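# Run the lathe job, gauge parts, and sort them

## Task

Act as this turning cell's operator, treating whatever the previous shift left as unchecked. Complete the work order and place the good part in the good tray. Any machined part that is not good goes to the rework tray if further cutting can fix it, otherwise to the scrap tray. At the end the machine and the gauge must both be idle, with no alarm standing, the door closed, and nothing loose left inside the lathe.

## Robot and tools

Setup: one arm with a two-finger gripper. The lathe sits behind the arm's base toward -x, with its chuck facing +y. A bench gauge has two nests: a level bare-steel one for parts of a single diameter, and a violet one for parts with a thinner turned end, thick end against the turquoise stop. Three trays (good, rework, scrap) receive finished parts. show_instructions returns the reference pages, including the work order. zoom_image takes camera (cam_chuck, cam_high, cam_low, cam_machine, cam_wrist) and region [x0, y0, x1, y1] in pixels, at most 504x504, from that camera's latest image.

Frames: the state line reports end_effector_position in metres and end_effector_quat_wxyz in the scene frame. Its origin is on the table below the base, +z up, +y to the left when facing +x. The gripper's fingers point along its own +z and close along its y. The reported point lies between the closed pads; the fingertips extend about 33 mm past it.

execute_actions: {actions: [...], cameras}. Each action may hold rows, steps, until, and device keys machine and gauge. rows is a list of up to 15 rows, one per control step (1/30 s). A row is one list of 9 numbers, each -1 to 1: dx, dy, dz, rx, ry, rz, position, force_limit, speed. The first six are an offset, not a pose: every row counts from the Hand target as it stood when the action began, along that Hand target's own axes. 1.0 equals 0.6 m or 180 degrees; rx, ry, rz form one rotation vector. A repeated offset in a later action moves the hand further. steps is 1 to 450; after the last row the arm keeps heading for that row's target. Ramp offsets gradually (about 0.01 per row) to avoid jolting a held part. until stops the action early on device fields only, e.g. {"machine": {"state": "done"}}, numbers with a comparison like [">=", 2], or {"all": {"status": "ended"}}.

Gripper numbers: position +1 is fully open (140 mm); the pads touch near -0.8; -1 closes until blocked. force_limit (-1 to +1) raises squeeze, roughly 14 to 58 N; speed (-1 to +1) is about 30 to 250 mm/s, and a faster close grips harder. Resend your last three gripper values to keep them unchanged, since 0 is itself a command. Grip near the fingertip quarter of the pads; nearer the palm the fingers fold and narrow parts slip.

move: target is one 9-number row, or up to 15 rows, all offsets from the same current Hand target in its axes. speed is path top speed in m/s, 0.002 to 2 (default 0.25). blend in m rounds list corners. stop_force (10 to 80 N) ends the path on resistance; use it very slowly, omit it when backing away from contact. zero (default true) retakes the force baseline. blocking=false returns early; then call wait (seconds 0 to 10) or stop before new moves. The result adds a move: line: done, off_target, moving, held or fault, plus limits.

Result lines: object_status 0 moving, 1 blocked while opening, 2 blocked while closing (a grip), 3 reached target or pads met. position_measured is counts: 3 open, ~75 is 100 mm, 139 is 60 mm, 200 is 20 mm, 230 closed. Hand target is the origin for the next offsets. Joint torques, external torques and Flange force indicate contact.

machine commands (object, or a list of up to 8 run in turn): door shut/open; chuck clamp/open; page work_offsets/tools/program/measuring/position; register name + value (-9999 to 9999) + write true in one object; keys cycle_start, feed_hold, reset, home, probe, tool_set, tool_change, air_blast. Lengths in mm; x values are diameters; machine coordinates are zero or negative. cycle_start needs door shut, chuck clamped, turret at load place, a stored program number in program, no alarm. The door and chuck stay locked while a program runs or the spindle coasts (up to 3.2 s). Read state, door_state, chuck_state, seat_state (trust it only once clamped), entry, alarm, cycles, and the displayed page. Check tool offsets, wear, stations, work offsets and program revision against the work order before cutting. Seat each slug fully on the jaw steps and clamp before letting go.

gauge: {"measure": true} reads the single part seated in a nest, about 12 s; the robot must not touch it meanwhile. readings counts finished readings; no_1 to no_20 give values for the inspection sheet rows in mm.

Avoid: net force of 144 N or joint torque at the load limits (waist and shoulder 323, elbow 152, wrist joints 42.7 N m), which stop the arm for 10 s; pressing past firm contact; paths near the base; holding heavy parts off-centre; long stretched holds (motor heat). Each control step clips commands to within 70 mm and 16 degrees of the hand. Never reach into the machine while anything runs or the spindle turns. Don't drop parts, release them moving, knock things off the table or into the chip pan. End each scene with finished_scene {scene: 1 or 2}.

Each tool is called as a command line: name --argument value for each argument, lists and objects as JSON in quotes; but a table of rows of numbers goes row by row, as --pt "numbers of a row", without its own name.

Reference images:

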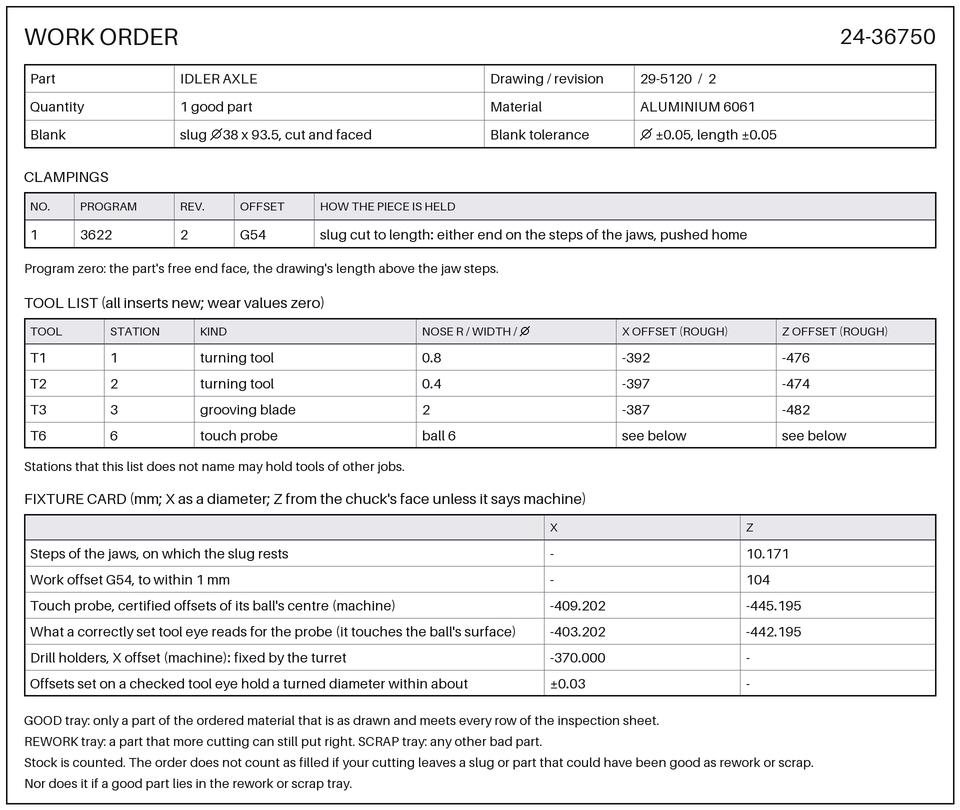

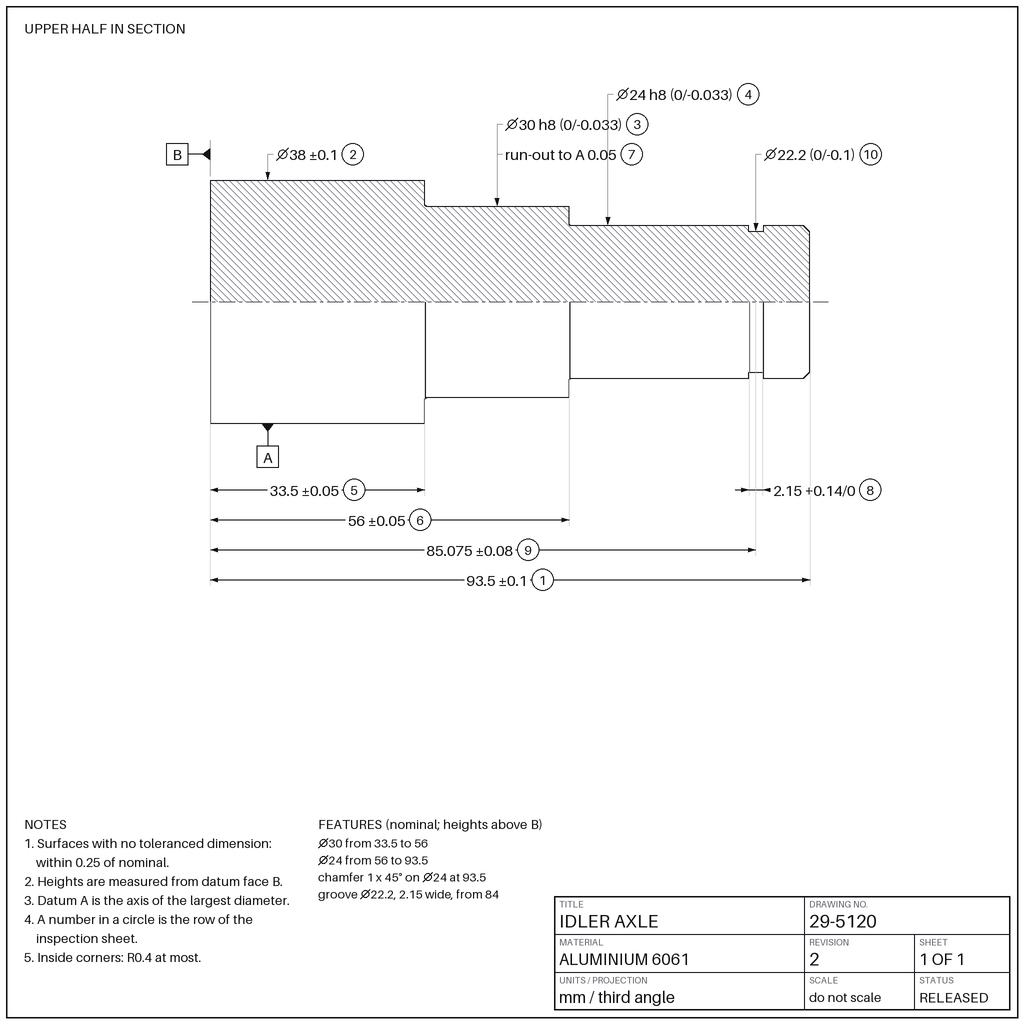

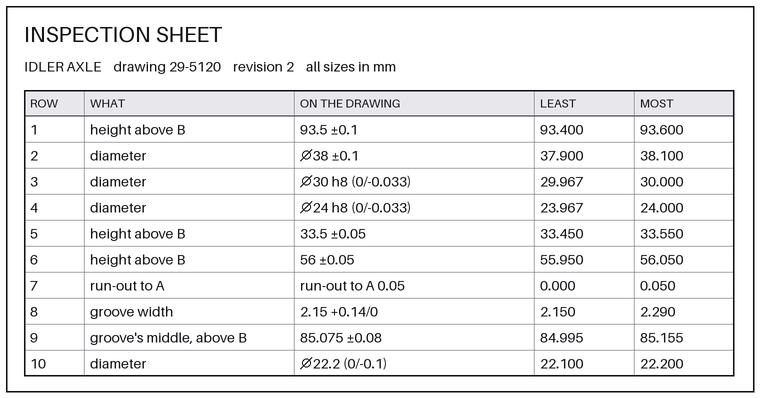

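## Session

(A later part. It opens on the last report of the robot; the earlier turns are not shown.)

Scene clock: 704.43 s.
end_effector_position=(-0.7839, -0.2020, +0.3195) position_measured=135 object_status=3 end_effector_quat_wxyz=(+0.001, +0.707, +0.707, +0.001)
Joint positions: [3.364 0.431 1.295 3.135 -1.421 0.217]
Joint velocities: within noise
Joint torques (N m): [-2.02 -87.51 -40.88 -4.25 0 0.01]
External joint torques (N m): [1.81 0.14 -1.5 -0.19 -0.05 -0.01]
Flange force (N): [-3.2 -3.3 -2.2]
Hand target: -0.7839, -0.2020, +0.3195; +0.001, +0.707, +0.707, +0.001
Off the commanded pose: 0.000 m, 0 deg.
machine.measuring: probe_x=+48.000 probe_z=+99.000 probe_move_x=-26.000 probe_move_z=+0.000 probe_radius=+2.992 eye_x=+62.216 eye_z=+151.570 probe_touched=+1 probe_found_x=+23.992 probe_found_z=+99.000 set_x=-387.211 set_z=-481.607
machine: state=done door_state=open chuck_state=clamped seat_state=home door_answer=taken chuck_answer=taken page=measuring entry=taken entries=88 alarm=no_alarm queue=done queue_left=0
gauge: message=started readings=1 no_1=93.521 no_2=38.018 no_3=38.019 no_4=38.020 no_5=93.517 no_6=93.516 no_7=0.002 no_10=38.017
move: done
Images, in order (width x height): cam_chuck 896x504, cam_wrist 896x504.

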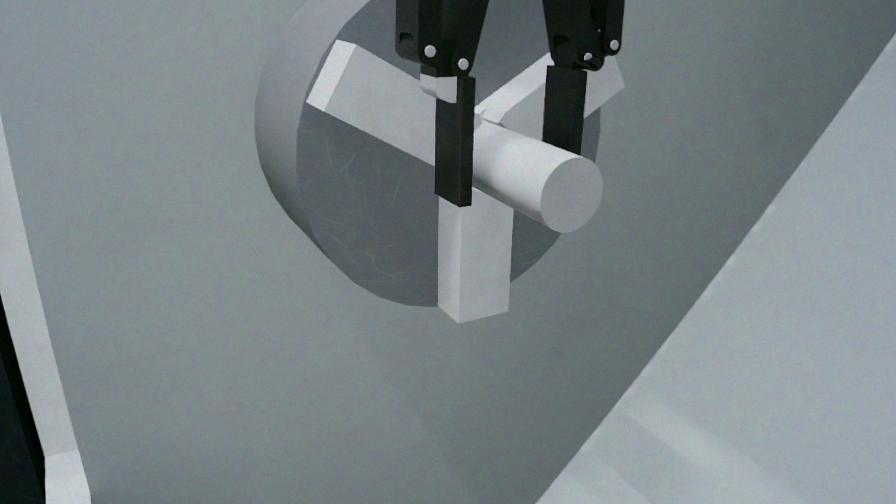

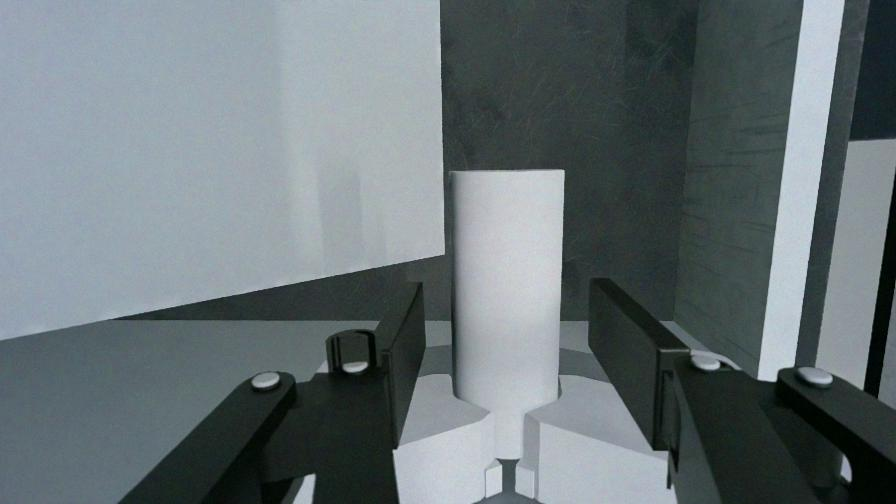

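move --target '[0,0,0,0,0,0,-1,0,-1]' --speed 0.04 --cameras '["cam_wrist"]'

execute_actions --actions '[{"machine":{"chuck":"open"},"steps":90}]' --cameras '["cam_chuck","cam_wrist"]'

Scene clock: 706.33 s.
end_effector_position=(-0.7841, -0.2020, +0.3196) position_measured=175 object_status=0 end_effector_quat_wxyz=(+0.001, +0.707, +0.707, +0.001)
Joint positions: [3.364 0.431 1.294 3.135 -1.421 0.217]
Joint velocities: within noise
Joint torques (N m): [4.89 -90.11 -19.56 -2.31 -16.42 -0.64]
External joint torques (N m): [-4.96 3.26 -22.66 -2.11 16.38 0.64]
Flange force (N): [-6.8 -47.4 -4.1]
Hand target: -0.7839, -0.2020, +0.3195; +0.001, +0.707, +0.707, +0.001
Off the commanded pose: 0.000 m, 0 deg.
machine.measuring: probe_x=+48.000 probe_z=+99.000 probe_move_x=-26.000 probe_move_z=+0.000 probe_radius=+2.992 eye_x=+62.216 eye_z=+151.570 probe_touched=+1 probe_found_x=+23.992 probe_found_z=+99.000 set_x=-387.211 set_z=-481.607
machine: state=done door_state=open chuck_state=clamped seat_state=home door_answer=taken chuck_answer=taken page=measuring entry=taken entries=88 alarm=no_alarm queue=done queue_left=0
gauge: message=started readings=1 no_1=93.521 no_2=38.018 no_3=38.019 no_4=38.020 no_5=93.517 no_6=93.516 no_7=0.002 no_10=38.017
move: done
Images, in order (width x height): cam_wrist 896x504.

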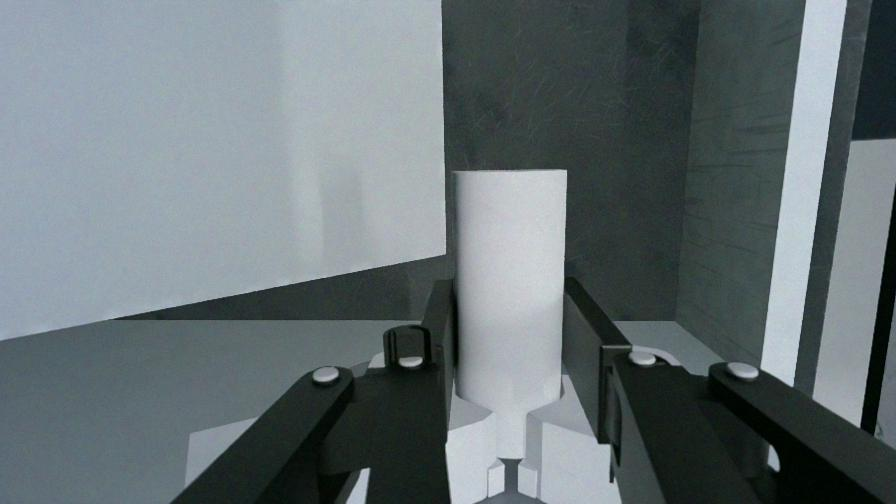

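Scene clock: 709.53 s.
end_effector_position=(-0.7839, -0.2020, +0.3195) position_measured=175 object_status=2 end_effector_quat_wxyz=(+0.001, +0.707, +0.707, +0.001)
Joint positions: [3.364 0.431 1.295 3.135 -1.421 0.217]
Joint velocities: within noise
Joint torques (N m): [-1.11 -89.49 -42.87 -3.72 0.16 0.07]
External joint torques (N m): [0.99 2.6 0.65 -0.69 -0.21 -0.07]
Flange force (N): [-1.9 -2.5 1.2]
Hand target: -0.7839, -0.2020, +0.3195; +0.001, +0.707, +0.707, +0.001
Tool commands: gripper/position=-1.0 gripper/force_limit=+0.0 gripper/speed=-1.0
Off the commanded pose: 0.000 m, 0 deg.
machine.measuring: probe_x=+48.000 probe_z=+99.000 probe_move_x=-26.000 probe_move_z=+0.000 probe_radius=+2.992 eye_x=+62.216 eye_z=+151.570 probe_touched=+1 probe_found_x=+23.992 probe_found_z=+99.000 set_x=-387.211 set_z=-481.607
machine: state=idle door_state=open chuck_state=open seat_state=open door_answer=taken chuck_answer=taken page=measuring entry=taken entries=88 alarm=no_alarm queue=done queue_left=0
gauge: message=started readings=1 no_1=93.521 no_2=38.018 no_3=38.019 no_4=38.020 no_5=93.517 no_6=93.516 no_7=0.002 no_10=38.017
Images, in order (width x height): cam_chuck 896x504, cam_wrist 896x504.

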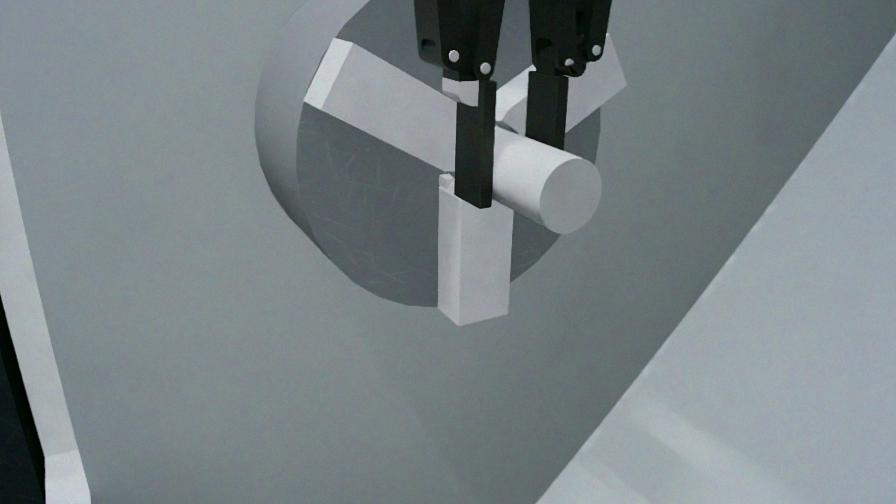

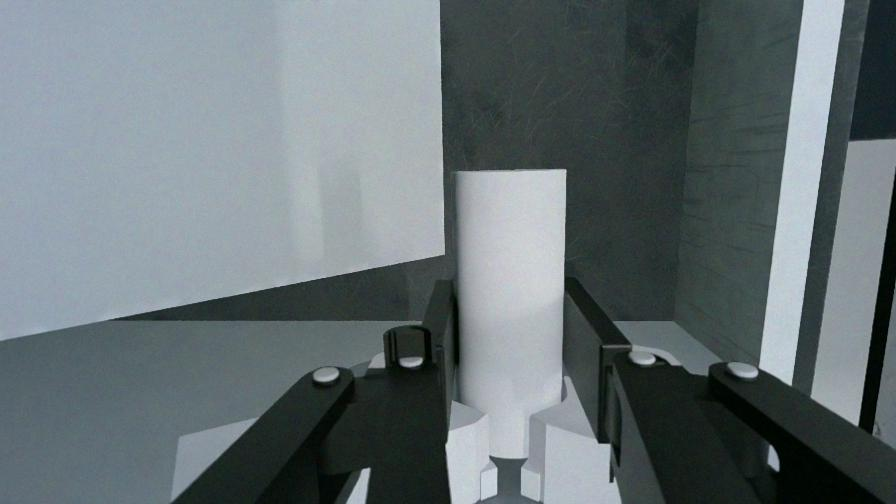

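move --pt "0.11 0 0 0 0 0 -1 0 -1" --pt "0.11 0 -0.243 0 0 0 -1 0 -1" --speed '[0.06,0.2]' --cameras '["cam_chuck","cam_wrist"]'

Scene clock: 713.07 s.
end_effector_position=(-0.7844, -0.1361, +0.4653) position_measured=175 object_status=2 end_effector_quat_wxyz=(+0.001, +0.707, +0.707, +0.001)
Joint positions: [3.284 0.399 1.078 3.134 -1.669 0.136]
Joint velocities: within noise
Joint torques (N m): [-2.12 -87.11 -42.94 -4.29 0 0.08]
External joint torques (N m): [1.95 2.85 0.32 -0.18 -0.05 -0.08]
Flange force (N): [-3.1 -4.0 0.0]
Hand target: -0.7844, -0.1360, +0.4653; +0.001, +0.707, +0.707, +0.001
Off the commanded pose: 0.000 m, 0 deg.
machine.measuring: probe_x=+48.000 probe_z=+99.000 probe_move_x=-26.000 probe_move_z=+0.000 probe_radius=+2.992 eye_x=+62.216 eye_z=+151.570 probe_touched=+1 probe_found_x=+23.992 probe_found_z=+99.000 set_x=-387.211 set_z=-481.607
machine: state=idle door_state=open chuck_state=open seat_state=open door_answer=taken chuck_answer=taken page=measuring entry=taken entries=88 alarm=no_alarm queue=done queue_left=0
gauge: message=started readings=1 no_1=93.521 no_2=38.018 no_3=38.019 no_4=38.020 no_5=93.517 no_6=93.516 no_7=0.002 no_10=38.017
move: done
Images, in order (width x height): cam_chuck 896x504, cam_wrist 896x504.

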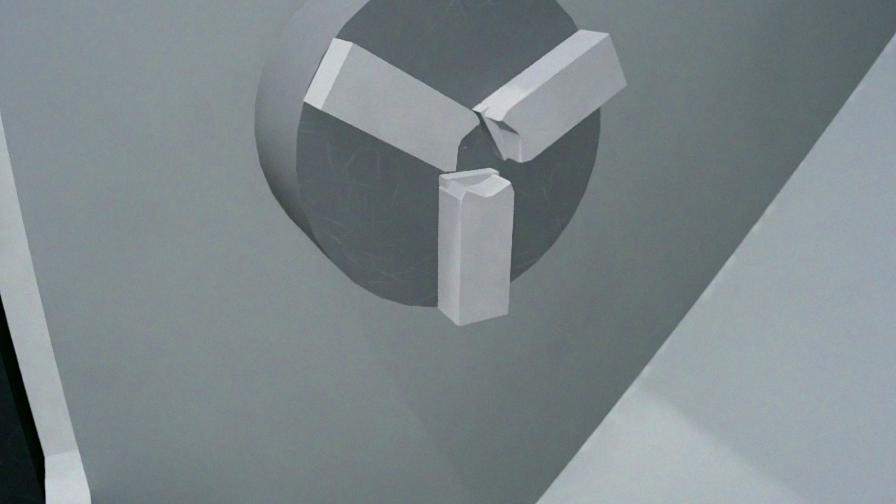

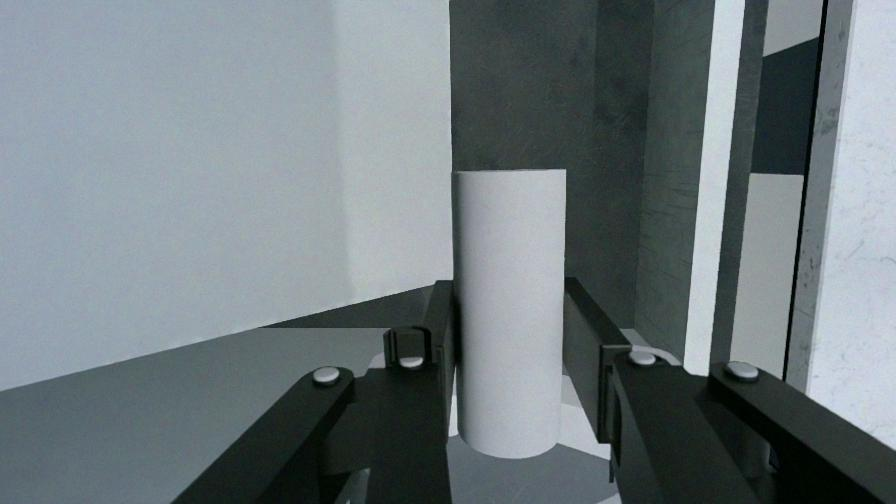

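move --pt "0.254 0.526 0.001 0 0 0 -1 0 -1" --pt "0.768 0.977 0.0 0 0 0.3 -1 0 -1" --speed 0.3 --cameras '[]'

Scene clock: 717.40 s.
end_effector_position=(-0.1978, +0.3242, +0.4675) position_measured=175 object_status=2 end_effector_quat_wxyz=(+0.000, +0.951, +0.309, +0.002)
Joint positions: [2.044 -0.301 1.805 3.135 -1.632 -0.161]
Joint velocities: within noise
Joint torques (N m): [-1.32 -13.94 -43.19 -4.48 0.05 0.05]
External joint torques (N m): [1.25 2.88 0.44 0 -0.03 -0.05]
Flange force (N): [-2.9 -4.8 0.4]
Hand target: -0.1978, +0.3242, +0.4675; +0.000, +0.951, +0.309, +0.002
Off the commanded pose: 0.000 m, 0 deg.
machine.measuring: probe_x=+48.000 probe_z=+99.000 probe_move_x=-26.000 probe_move_z=+0.000 probe_radius=+2.992 eye_x=+62.216 eye_z=+151.570 probe_touched=+1 probe_found_x=+23.992 probe_found_z=+99.000 set_x=-387.211 set_z=-481.607
machine: state=idle door_state=open chuck_state=open seat_state=open door_answer=taken chuck_answer=taken page=measuring entry=taken entries=88 alarm=no_alarm queue=done queue_left=0
gauge: message=started readings=1 no_1=93.521 no_2=38.018 no_3=38.019 no_4=38.020 no_5=93.517 no_6=93.516 no_7=0.002 no_10=38.017
move: done
No camera images: "cameras" was empty.

move --pt "0.55 -0.055 -0.054 0 0 0.28 -1 0 -1" --pt "0.867 0.927 0.1125 0 0 0.6925 -1 0 -1" --speed 0.4 --blend '[0.08,0]' --cameras '["cam_wrist"]'

Scene clock: 722.77 s.
end_effector_position=(+0.5501, +0.1794, +0.4025) position_measured=175 object_status=2 end_effector_quat_wxyz=(-0.001, +0.715, -0.699, +0.001)
Joint positions: [0.254 0.03 1.642 3.148 -1.465 0.224]
Joint velocities: within noise
Joint torques (N m): [-1.46 -48.73 -43.37 -4.29 0.06 -0.04]
External joint torques (N m): [1.49 3.02 0.61 -0.12 -0.06 0.04]
Flange force (N): [-3.7 -3.1 1.4]
Hand target: +0.5501, +0.1794, +0.4025; -0.001, +0.715, -0.699, +0.001
Off the commanded pose: 0.000 m, 0 deg.
machine.measuring: probe_x=+48.000 probe_z=+99.000 probe_move_x=-26.000 probe_move_z=+0.000 probe_radius=+2.992 eye_x=+62.216 eye_z=+151.570 probe_touched=+1 probe_found_x=+23.992 probe_found_z=+99.000 set_x=-387.211 set_z=-481.607
machine: state=idle door_state=open chuck_state=open seat_state=open door_answer=taken chuck_answer=taken page=measuring entry=taken entries=88 alarm=no_alarm queue=done queue_left=0
gauge: message=started readings=1 no_1=93.521 no_2=38.018 no_3=38.019 no_4=38.020 no_5=93.517 no_6=93.516 no_7=0.002 no_10=38.017
move: done
Images, in order (width x height): cam_wrist 896x504.

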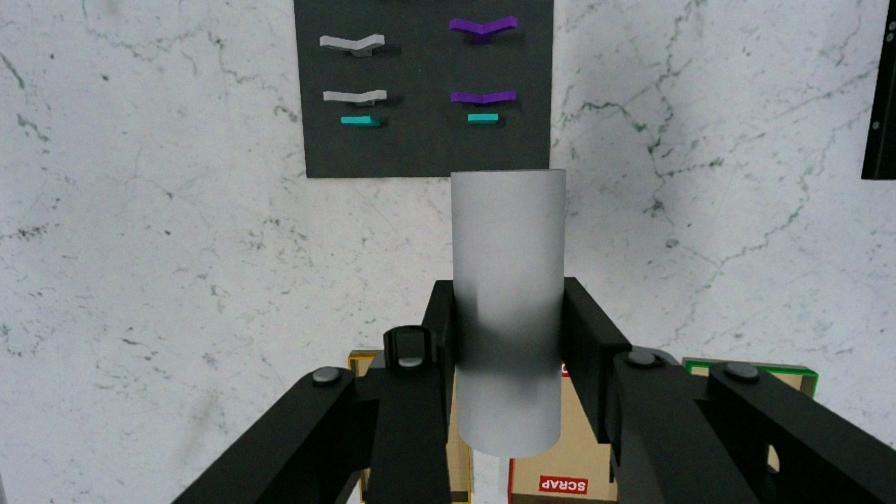

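move --pt "0.27 -0.2193 0.3375 0 0 0 -1 0 -1" --pt "0.27 -0.2193 0.475 0 0 0 -1 0 -1" --speed '[0.3,0.1]' --cameras '["cam_wrist","cam_low"]'

zoom_image --camera "cam_low" --region '[420, 180, 570, 320]'

Scene clock: 726.33 s.
end_effector_position=(+0.6863, +0.0205, +0.1179) position_measured=175 object_status=2 end_effector_quat_wxyz=(-0.001, +0.715, -0.699, +0.001)
Joint positions: [-0.018 0.354 1.791 3.151 -0.993 -0.053]
Joint velocities: within noise
Joint torques (N m): [-1.67 -74.59 -36.52 -3.58 0.02 0.03]
External joint torques (N m): [1.82 2.39 0.47 -0.14 -0.01 -0.03]
Flange force (N): [-2.6 -2.5 2.6]
Hand target: +0.6863, +0.0205, +0.1179; -0.001, +0.715, -0.699, +0.001
Off the commanded pose: 0.000 m, 0 deg.
machine.measuring: probe_x=+48.000 probe_z=+99.000 probe_move_x=-26.000 probe_move_z=+0.000 probe_radius=+2.992 eye_x=+62.216 eye_z=+151.570 probe_touched=+1 probe_found_x=+23.992 probe_found_z=+99.000 set_x=-387.211 set_z=-481.607
machine: state=idle door_state=open chuck_state=open seat_state=open door_answer=taken chuck_answer=taken page=measuring entry=taken entries=88 alarm=no_alarm queue=done queue_left=0
gauge: message=started readings=1 no_1=93.521 no_2=38.018 no_3=38.019 no_4=38.020 no_5=93.517 no_6=93.516 no_7=0.002 no_10=38.017
move: done
Images, in order (width x height): cam_low 896x504, cam_wrist 896x504.

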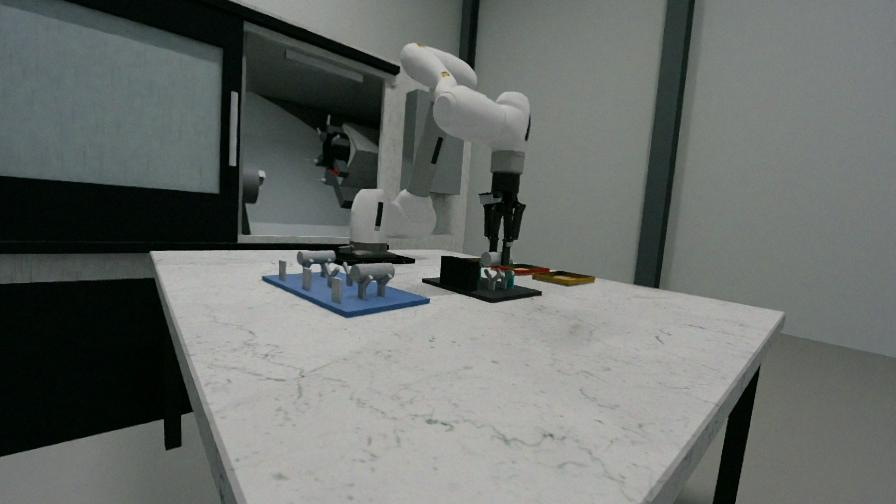

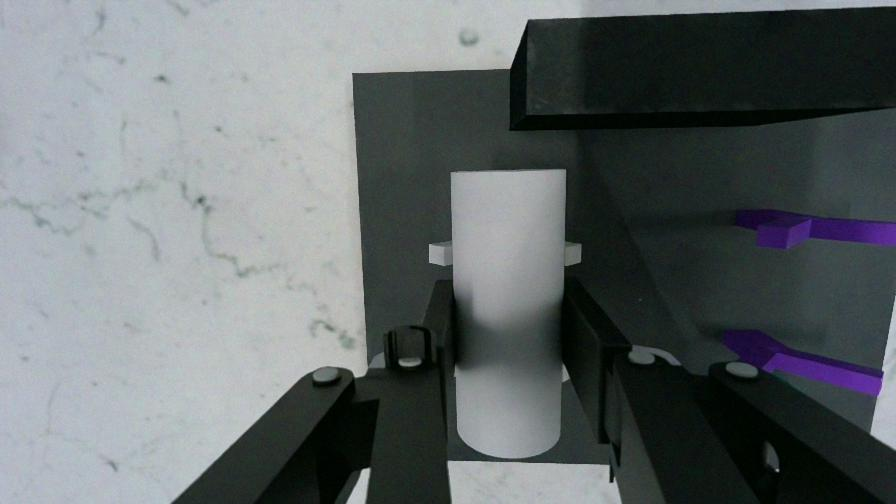

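Scaled by 3.360 from the camera's 896x504 image, which has a finer 1280x720 frame.

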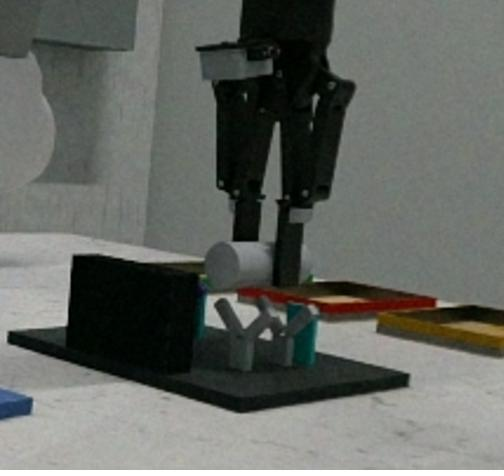

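move --target '[0,0.0015,0.06,0,0,0,-1,0,-1]' --speed 0.008 --stop_force 10 --cameras '["cam_wrist"]'

Scene clock: 731.13 s.
end_effector_position=(+0.6857, +0.0205, +0.0881) position_measured=175 object_status=2 end_effector_quat_wxyz=(-0.001, +0.715, -0.699, +0.001)
Joint positions: [-0.018 0.382 1.815 3.151 -0.941 -0.053]
Joint velocities: within noise
Joint torques (N m): [-1.91 -61.25 -28.31 -3.77 1.78 -0.18]
External joint torques (N m): [2.22 -12.14 -6.44 0.18 -1.76 0.18]
Flange force (N): [-3.6 1.8 -19.6]
Hand target: +0.6857, +0.0205, +0.0881; -0.001, +0.715, -0.699, +0.001 (not the last commanded pose)
Off the commanded pose: 0.006 m, 0 deg.
machine.measuring: probe_x=+48.000 probe_z=+99.000 probe_move_x=-26.000 probe_move_z=+0.000 probe_radius=+2.992 eye_x=+62.216 eye_z=+151.570 probe_touched=+1 probe_found_x=+23.992 probe_found_z=+99.000 set_x=-387.211 set_z=-481.607
machine: state=idle door_state=open chuck_state=open seat_state=open door_answer=taken chuck_answer=taken page=measuring entry=taken entries=88 alarm=no_alarm queue=done queue_left=0
gauge: message=started readings=1 no_1=93.521 no_2=38.018 no_3=38.019 no_4=38.020 no_5=93.517 no_6=93.516 no_7=0.002 no_10=38.017
move: contact
Images, in order (width x height): cam_wrist 896x504.

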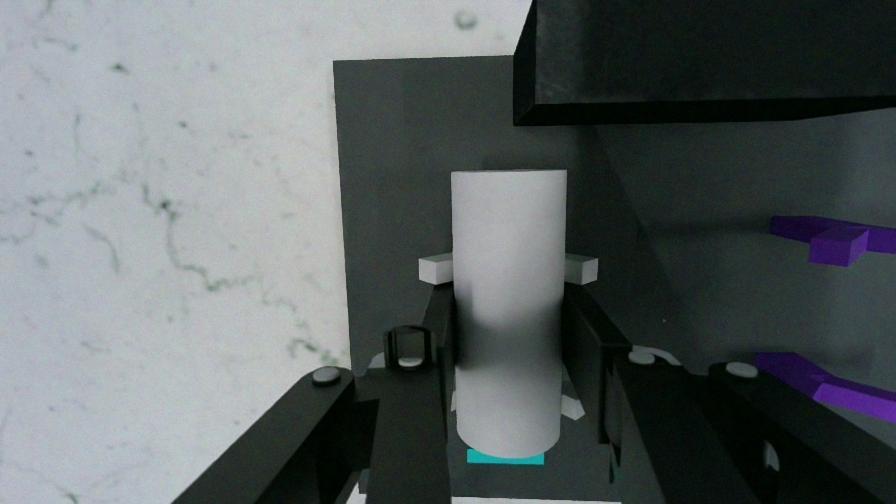

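move --target '[0,0,-0.001,0,0,0,-1,0,-1]' --speed 0.01 --cameras '[]'

move --target '[-0.02,0,0,0,0,0,-1,0,-1]' --speed 0.005 --stop_force 10 --cameras '["cam_wrist"]'

zoom_image --camera "cam_low" --region '[420, 180, 570, 320]'

Scene clock: 737.10 s.
end_effector_position=(+0.6856, +0.0205, +0.0886) position_measured=175 object_status=2 end_effector_quat_wxyz=(-0.001, +0.715, -0.699, +0.001)
Joint positions: [-0.018 0.381 1.815 3.151 -0.942 -0.053]
Joint velocities: within noise
Joint torques (N m): [-1.31 -76.18 -34.76 -3.41 0.01 0.03]
External joint torques (N m): [1.55 2.18 -0.16 -0.19 0.01 -0.03]
Flange force (N): [-2.2 -3.4 2.0]
Hand target: +0.6857, +0.0205, +0.0887; -0.001, +0.715, -0.699, +0.001
Off the commanded pose: 0.000 m, 0 deg.
machine.measuring: probe_x=+48.000 probe_z=+99.000 probe_move_x=-26.000 probe_move_z=+0.000 probe_radius=+2.992 eye_x=+62.216 eye_z=+151.570 probe_touched=+1 probe_found_x=+23.992 probe_found_z=+99.000 set_x=-387.211 set_z=-481.607
machine: state=idle door_state=open chuck_state=open seat_state=open door_answer=taken chuck_answer=taken page=measuring entry=taken entries=88 alarm=no_alarm queue=done queue_left=0
gauge: message=started readings=1 no_1=93.521 no_2=38.018 no_3=38.019 no_4=38.020 no_5=93.517 no_6=93.516 no_7=0.002 no_10=38.017
move: done
No camera images: "cameras" was empty.

Scene clock: 740.17 s.
end_effector_position=(+0.6854, +0.0325, +0.0887) position_measured=175 object_status=2 end_effector_quat_wxyz=(-0.001, +0.715, -0.699, +0.001)
Joint positions: [0 0.381 1.815 3.151 -0.943 -0.036]
Joint velocities: within noise
Joint torques (N m): [-1.39 -76.19 -34.91 -3.47 0.08 -0.02]
External joint torques (N m): [1.56 2.35 0.03 -0.13 -0.06 0.02]
Flange force (N): [-2.4 -3.2 2.2]
Hand target: +0.6854, +0.0325, +0.0887; -0.001, +0.715, -0.699, +0.001
Off the commanded pose: 0.000 m, 0 deg.
machine.measuring: probe_x=+48.000 probe_z=+99.000 probe_move_x=-26.000 probe_move_z=+0.000 probe_radius=+2.992 eye_x=+62.216 eye_z=+151.570 probe_touched=+1 probe_found_x=+23.992 probe_found_z=+99.000 set_x=-387.211 set_z=-481.607
machine: state=idle door_state=open chuck_state=open seat_state=open door_answer=taken chuck_answer=taken page=measuring entry=taken entries=88 alarm=no_alarm queue=done queue_left=0
gauge: message=started readings=1 no_1=93.521 no_2=38.018 no_3=38.019 no_4=38.020 no_5=93.517 no_6=93.516 no_7=0.002 no_10=38.017
move: done
Images, in order (width x height): cam_wrist 896x504.

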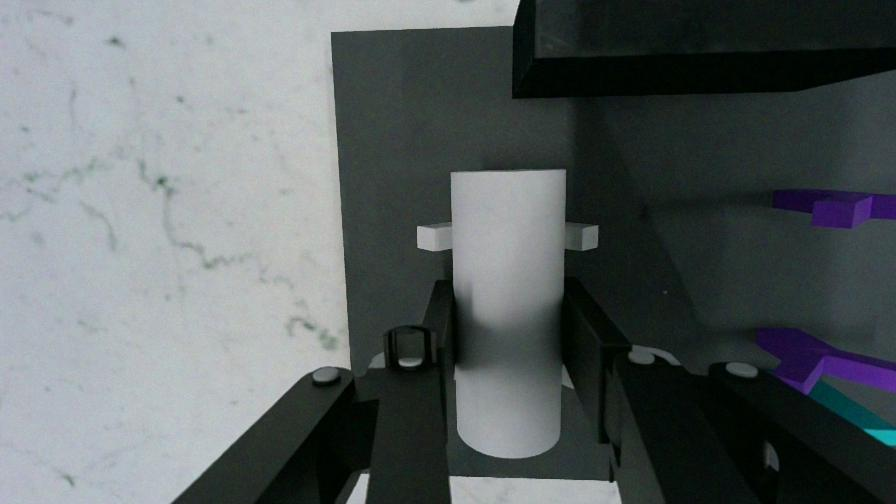

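This scene's latest camera images include none from cam_low. They are from: cam_wrist. cam_low's image comes with the result of a call that names it in "cameras".

execute_actions --actions '[]' --cameras '["cam_low","cam_high"]'

zoom_image --camera "cam_low" --region '[450, 220, 550, 310]'

zoom_image --camera "cam_high" --region '[390, 190, 510, 300]'

Scene clock: 741.97 s.
end_effector_position=(+0.6854, +0.0325, +0.0887) position_measured=175 object_status=2 end_effector_quat_wxyz=(-0.001, +0.715, -0.699, +0.001)
Joint positions: [0 0.381 1.815 3.151 -0.943 -0.036]
Joint velocities: within noise
Joint torques (N m): [-1.9 -75.64 -34.88 -3.43 0.04 0.06]
External joint torques (N m): [2.19 1.99 0.02 -0.17 -0.02 -0.06]
Flange force (N): [-3.1 -2.7 1.9]
Hand target: +0.6854, +0.0325, +0.0887; -0.001, +0.715, -0.699, +0.001
Tool commands: gripper/position=-1.0 gripper/force_limit=+0.0 gripper/speed=-1.0
Off the commanded pose: 0.000 m, 0 deg.
machine.measuring: probe_x=+48.000 probe_z=+99.000 probe_move_x=-26.000 probe_move_z=+0.000 probe_radius=+2.992 eye_x=+62.216 eye_z=+151.570 probe_touched=+1 probe_found_x=+23.992 probe_found_z=+99.000 set_x=-387.211 set_z=-481.607
machine: state=idle door_state=open chuck_state=open seat_state=open door_answer=taken chuck_answer=taken page=measuring entry=taken entries=88 alarm=no_alarm queue=done queue_left=0
gauge: message=started readings=1 no_1=93.521 no_2=38.018 no_3=38.019 no_4=38.020 no_5=93.517 no_6=93.516 no_7=0.002 no_10=38.017
Images, in order (width x height): cam_high 896x504, cam_low 896x504.

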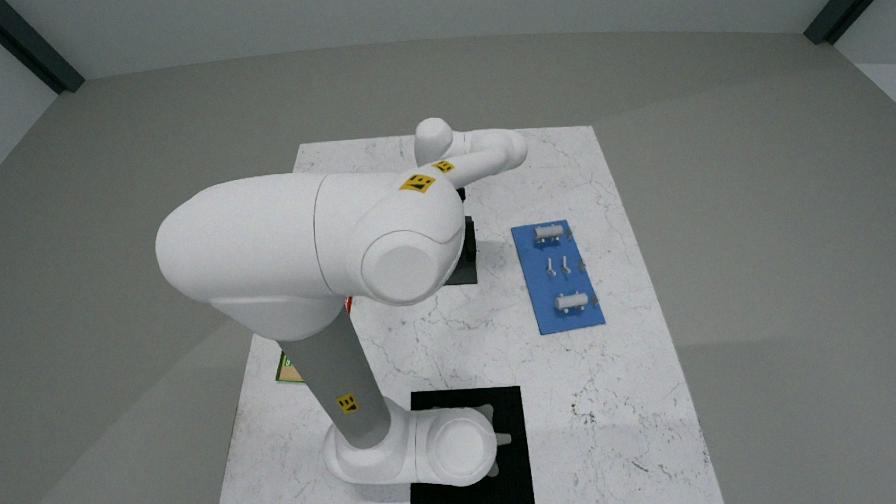

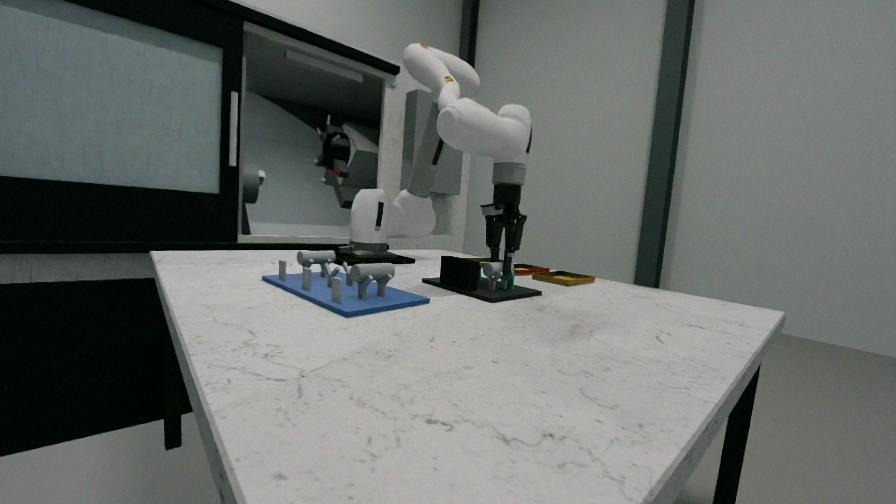

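Scaled by 5.040 from the camera's 896x504 image, which has a finer 1280x720 frame.

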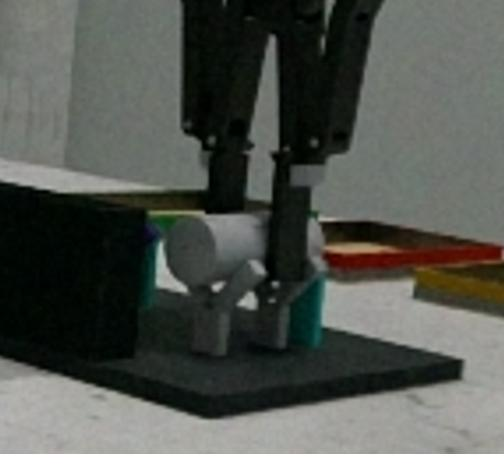

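Scaled by 4.200 from the camera's 896x504 image, which has a finer 1280x720 frame.

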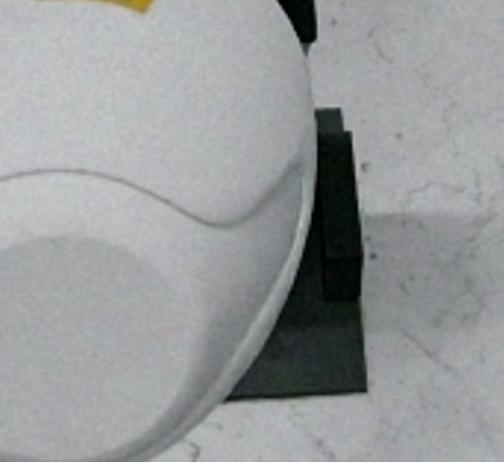

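move --target '[-0.02,0,0,0,0,0,-1,0,-1]' --speed 0.005 --stop_force 10 --cameras '["cam_wrist","cam_low"]'

zoom_image --camera "cam_low" --region '[450, 220, 550, 310]'

Scene clock: 743.90 s.
end_effector_position=(+0.6853, +0.0356, +0.0887) position_measured=175 object_status=2 end_effector_quat_wxyz=(-0.001, +0.715, -0.699, +0.001)
Joint positions: [0.004 0.381 1.814 3.151 -0.943 -0.031]
Joint velocities: within noise
Joint torques (N m): [8.02 -74.5 -35.08 0.59 0.93 -0.1]
External joint torques (N m): [-7.64 0.9 0.3 -4.16 -0.92 0.1]
Flange force (N): [11.0 -1.0 -0.6]
Hand target: +0.6853, +0.0356, +0.0887; -0.001, +0.715, -0.699, +0.001 (not the last commanded pose)
Off the commanded pose: 0.009 m, 0 deg.
machine.measuring: probe_x=+48.000 probe_z=+99.000 probe_move_x=-26.000 probe_move_z=+0.000 probe_radius=+2.992 eye_x=+62.216 eye_z=+151.570 probe_touched=+1 probe_found_x=+23.992 probe_found_z=+99.000 set_x=-387.211 set_z=-481.607
machine: state=idle door_state=open chuck_state=open seat_state=open door_answer=taken chuck_answer=taken page=measuring entry=taken entries=88 alarm=no_alarm queue=done queue_left=0
gauge: message=started readings=1 no_1=93.521 no_2=38.018 no_3=38.019 no_4=38.020 no_5=93.517 no_6=93.516 no_7=0.002 no_10=38.017
move: contact
Images, in order (width x height): cam_low 896x504, cam_wrist 896x504.

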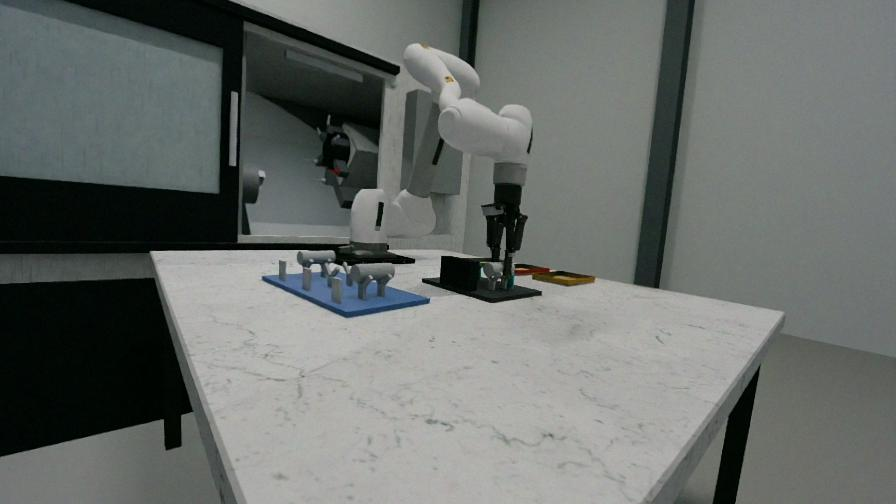

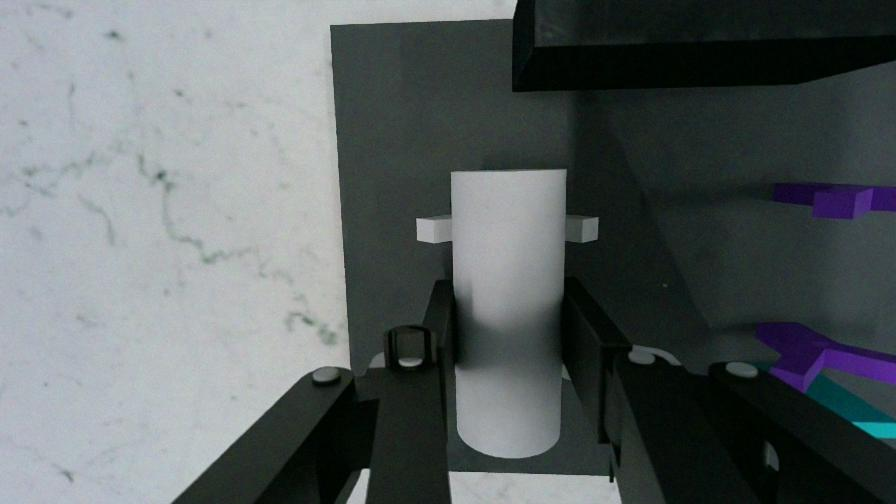

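Scaled by 5.040 from the camera's 896x504 image, which has a finer 1280x720 frame.

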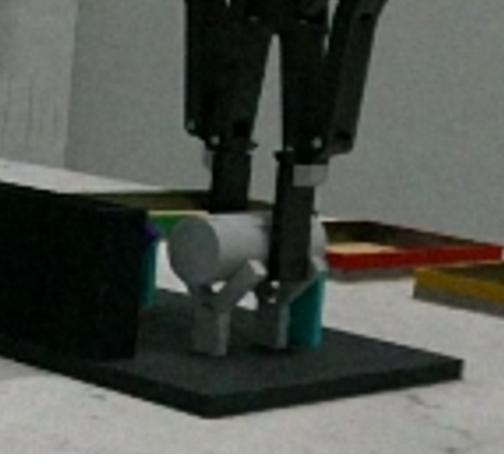

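move --target '[0,0,0,0,0,0,-0.05,0,-1]' --speed 0.02 --cameras '["cam_wrist","cam_low"]'

zoom_image --camera "cam_low" --region '[450, 220, 550, 310]'

execute_actions --actions '[{"gauge":{"measure":true},"steps":400,"until":{"gauge":{"state":"idle"}}}]' --cameras '[]'

Scene clock: 747.00 s.
end_effector_position=(+0.6853, +0.0356, +0.0887) position_measured=135 object_status=0 end_effector_quat_wxyz=(-0.001, +0.715, -0.699, +0.001)
Joint positions: [0.004 0.381 1.814 3.151 -0.943 -0.031]
Joint velocities: within noise
Joint torques (N m): [-1.71 -74.1 -33.67 -3.41 0.07 0.04]
External joint torques (N m): [2.14 0.27 -1.21 -0.18 -0.05 -0.04]
Flange force (N): [-3.2 -2.9 -0.7]
Hand target: +0.6853, +0.0356, +0.0887; -0.001, +0.715, -0.699, +0.001
Off the commanded pose: 0.000 m, 0 deg.
machine.measuring: probe_x=+48.000 probe_z=+99.000 probe_move_x=-26.000 probe_move_z=+0.000 probe_radius=+2.992 eye_x=+62.216 eye_z=+151.570 probe_touched=+1 probe_found_x=+23.992 probe_found_z=+99.000 set_x=-387.211 set_z=-481.607
machine: state=idle door_state=open chuck_state=open seat_state=open door_answer=taken chuck_answer=taken page=measuring entry=taken entries=88 alarm=no_alarm queue=done queue_left=0
gauge: message=started readings=1 no_1=93.521 no_2=38.018 no_3=38.019 no_4=38.020 no_5=93.517 no_6=93.516 no_7=0.002 no_10=38.017
move: done
Images, in order (width x height): cam_low 896x504, cam_wrist 896x504.

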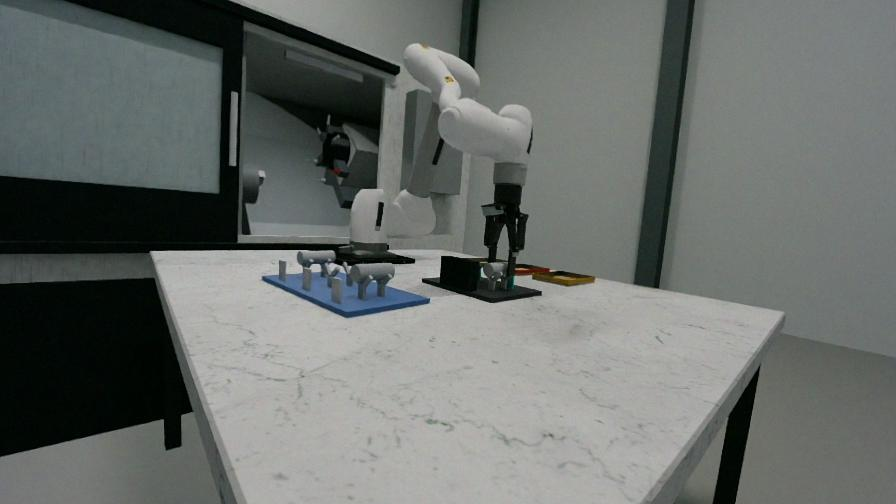

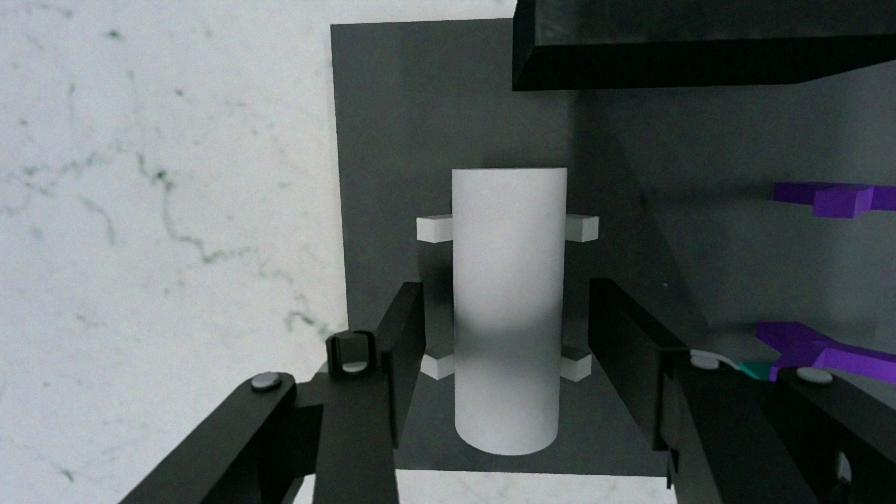

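Scaled by 5.040 from the camera's 896x504 image, which has a finer 1280x720 frame.

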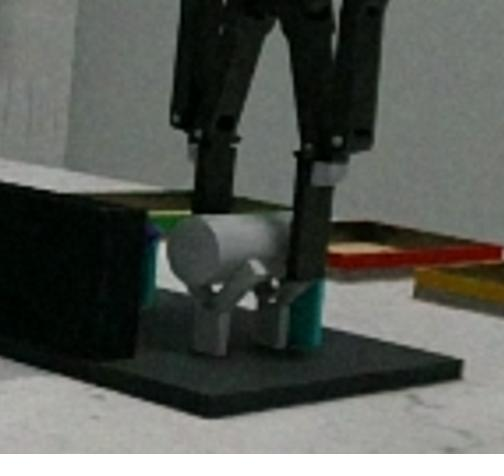

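Scene clock: 759.20 s.
end_effector_position=(+0.6853, +0.0356, +0.0887) position_measured=135 object_status=3 end_effector_quat_wxyz=(-0.001, +0.715, -0.699, +0.001)
Joint positions: [0.004 0.381 1.814 3.151 -0.943 -0.031]
Joint velocities: within noise
Joint torques (N m): [-1.78 -74.54 -33.7 -3.4 0.07 0.05]
External joint torques (N m): [1.96 1.08 -1.09 -0.19 -0.05 -0.05]
Flange force (N): [-2.9 -3.8 0.2]
Hand target: +0.6853, +0.0356, +0.0887; -0.001, +0.715, -0.699, +0.001
Tool commands: gripper/position=-0.05 gripper/force_limit=+0.0 gripper/speed=-1.0
Off the commanded pose: 0.000 m, 0 deg.
machine.measuring: probe_x=+48.000 probe_z=+99.000 probe_move_x=-26.000 probe_move_z=+0.000 probe_radius=+2.992 eye_x=+62.216 eye_z=+151.570 probe_touched=+1 probe_found_x=+23.992 probe_found_z=+99.000 set_x=-387.211 set_z=-481.607
machine: state=idle door_state=open chuck_state=open seat_state=open door_answer=taken chuck_answer=taken page=measuring entry=taken entries=88 alarm=no_alarm queue=done queue_left=0
gauge: message=started readings=2 no_1=93.518 no_2=38.019 no_3=29.990 no_4=23.988 no_5=33.497 no_6=55.998 no_7=0.040 no_8=2.221 no_9=85.079 no_10=22.160
No camera images: "cameras" was empty.


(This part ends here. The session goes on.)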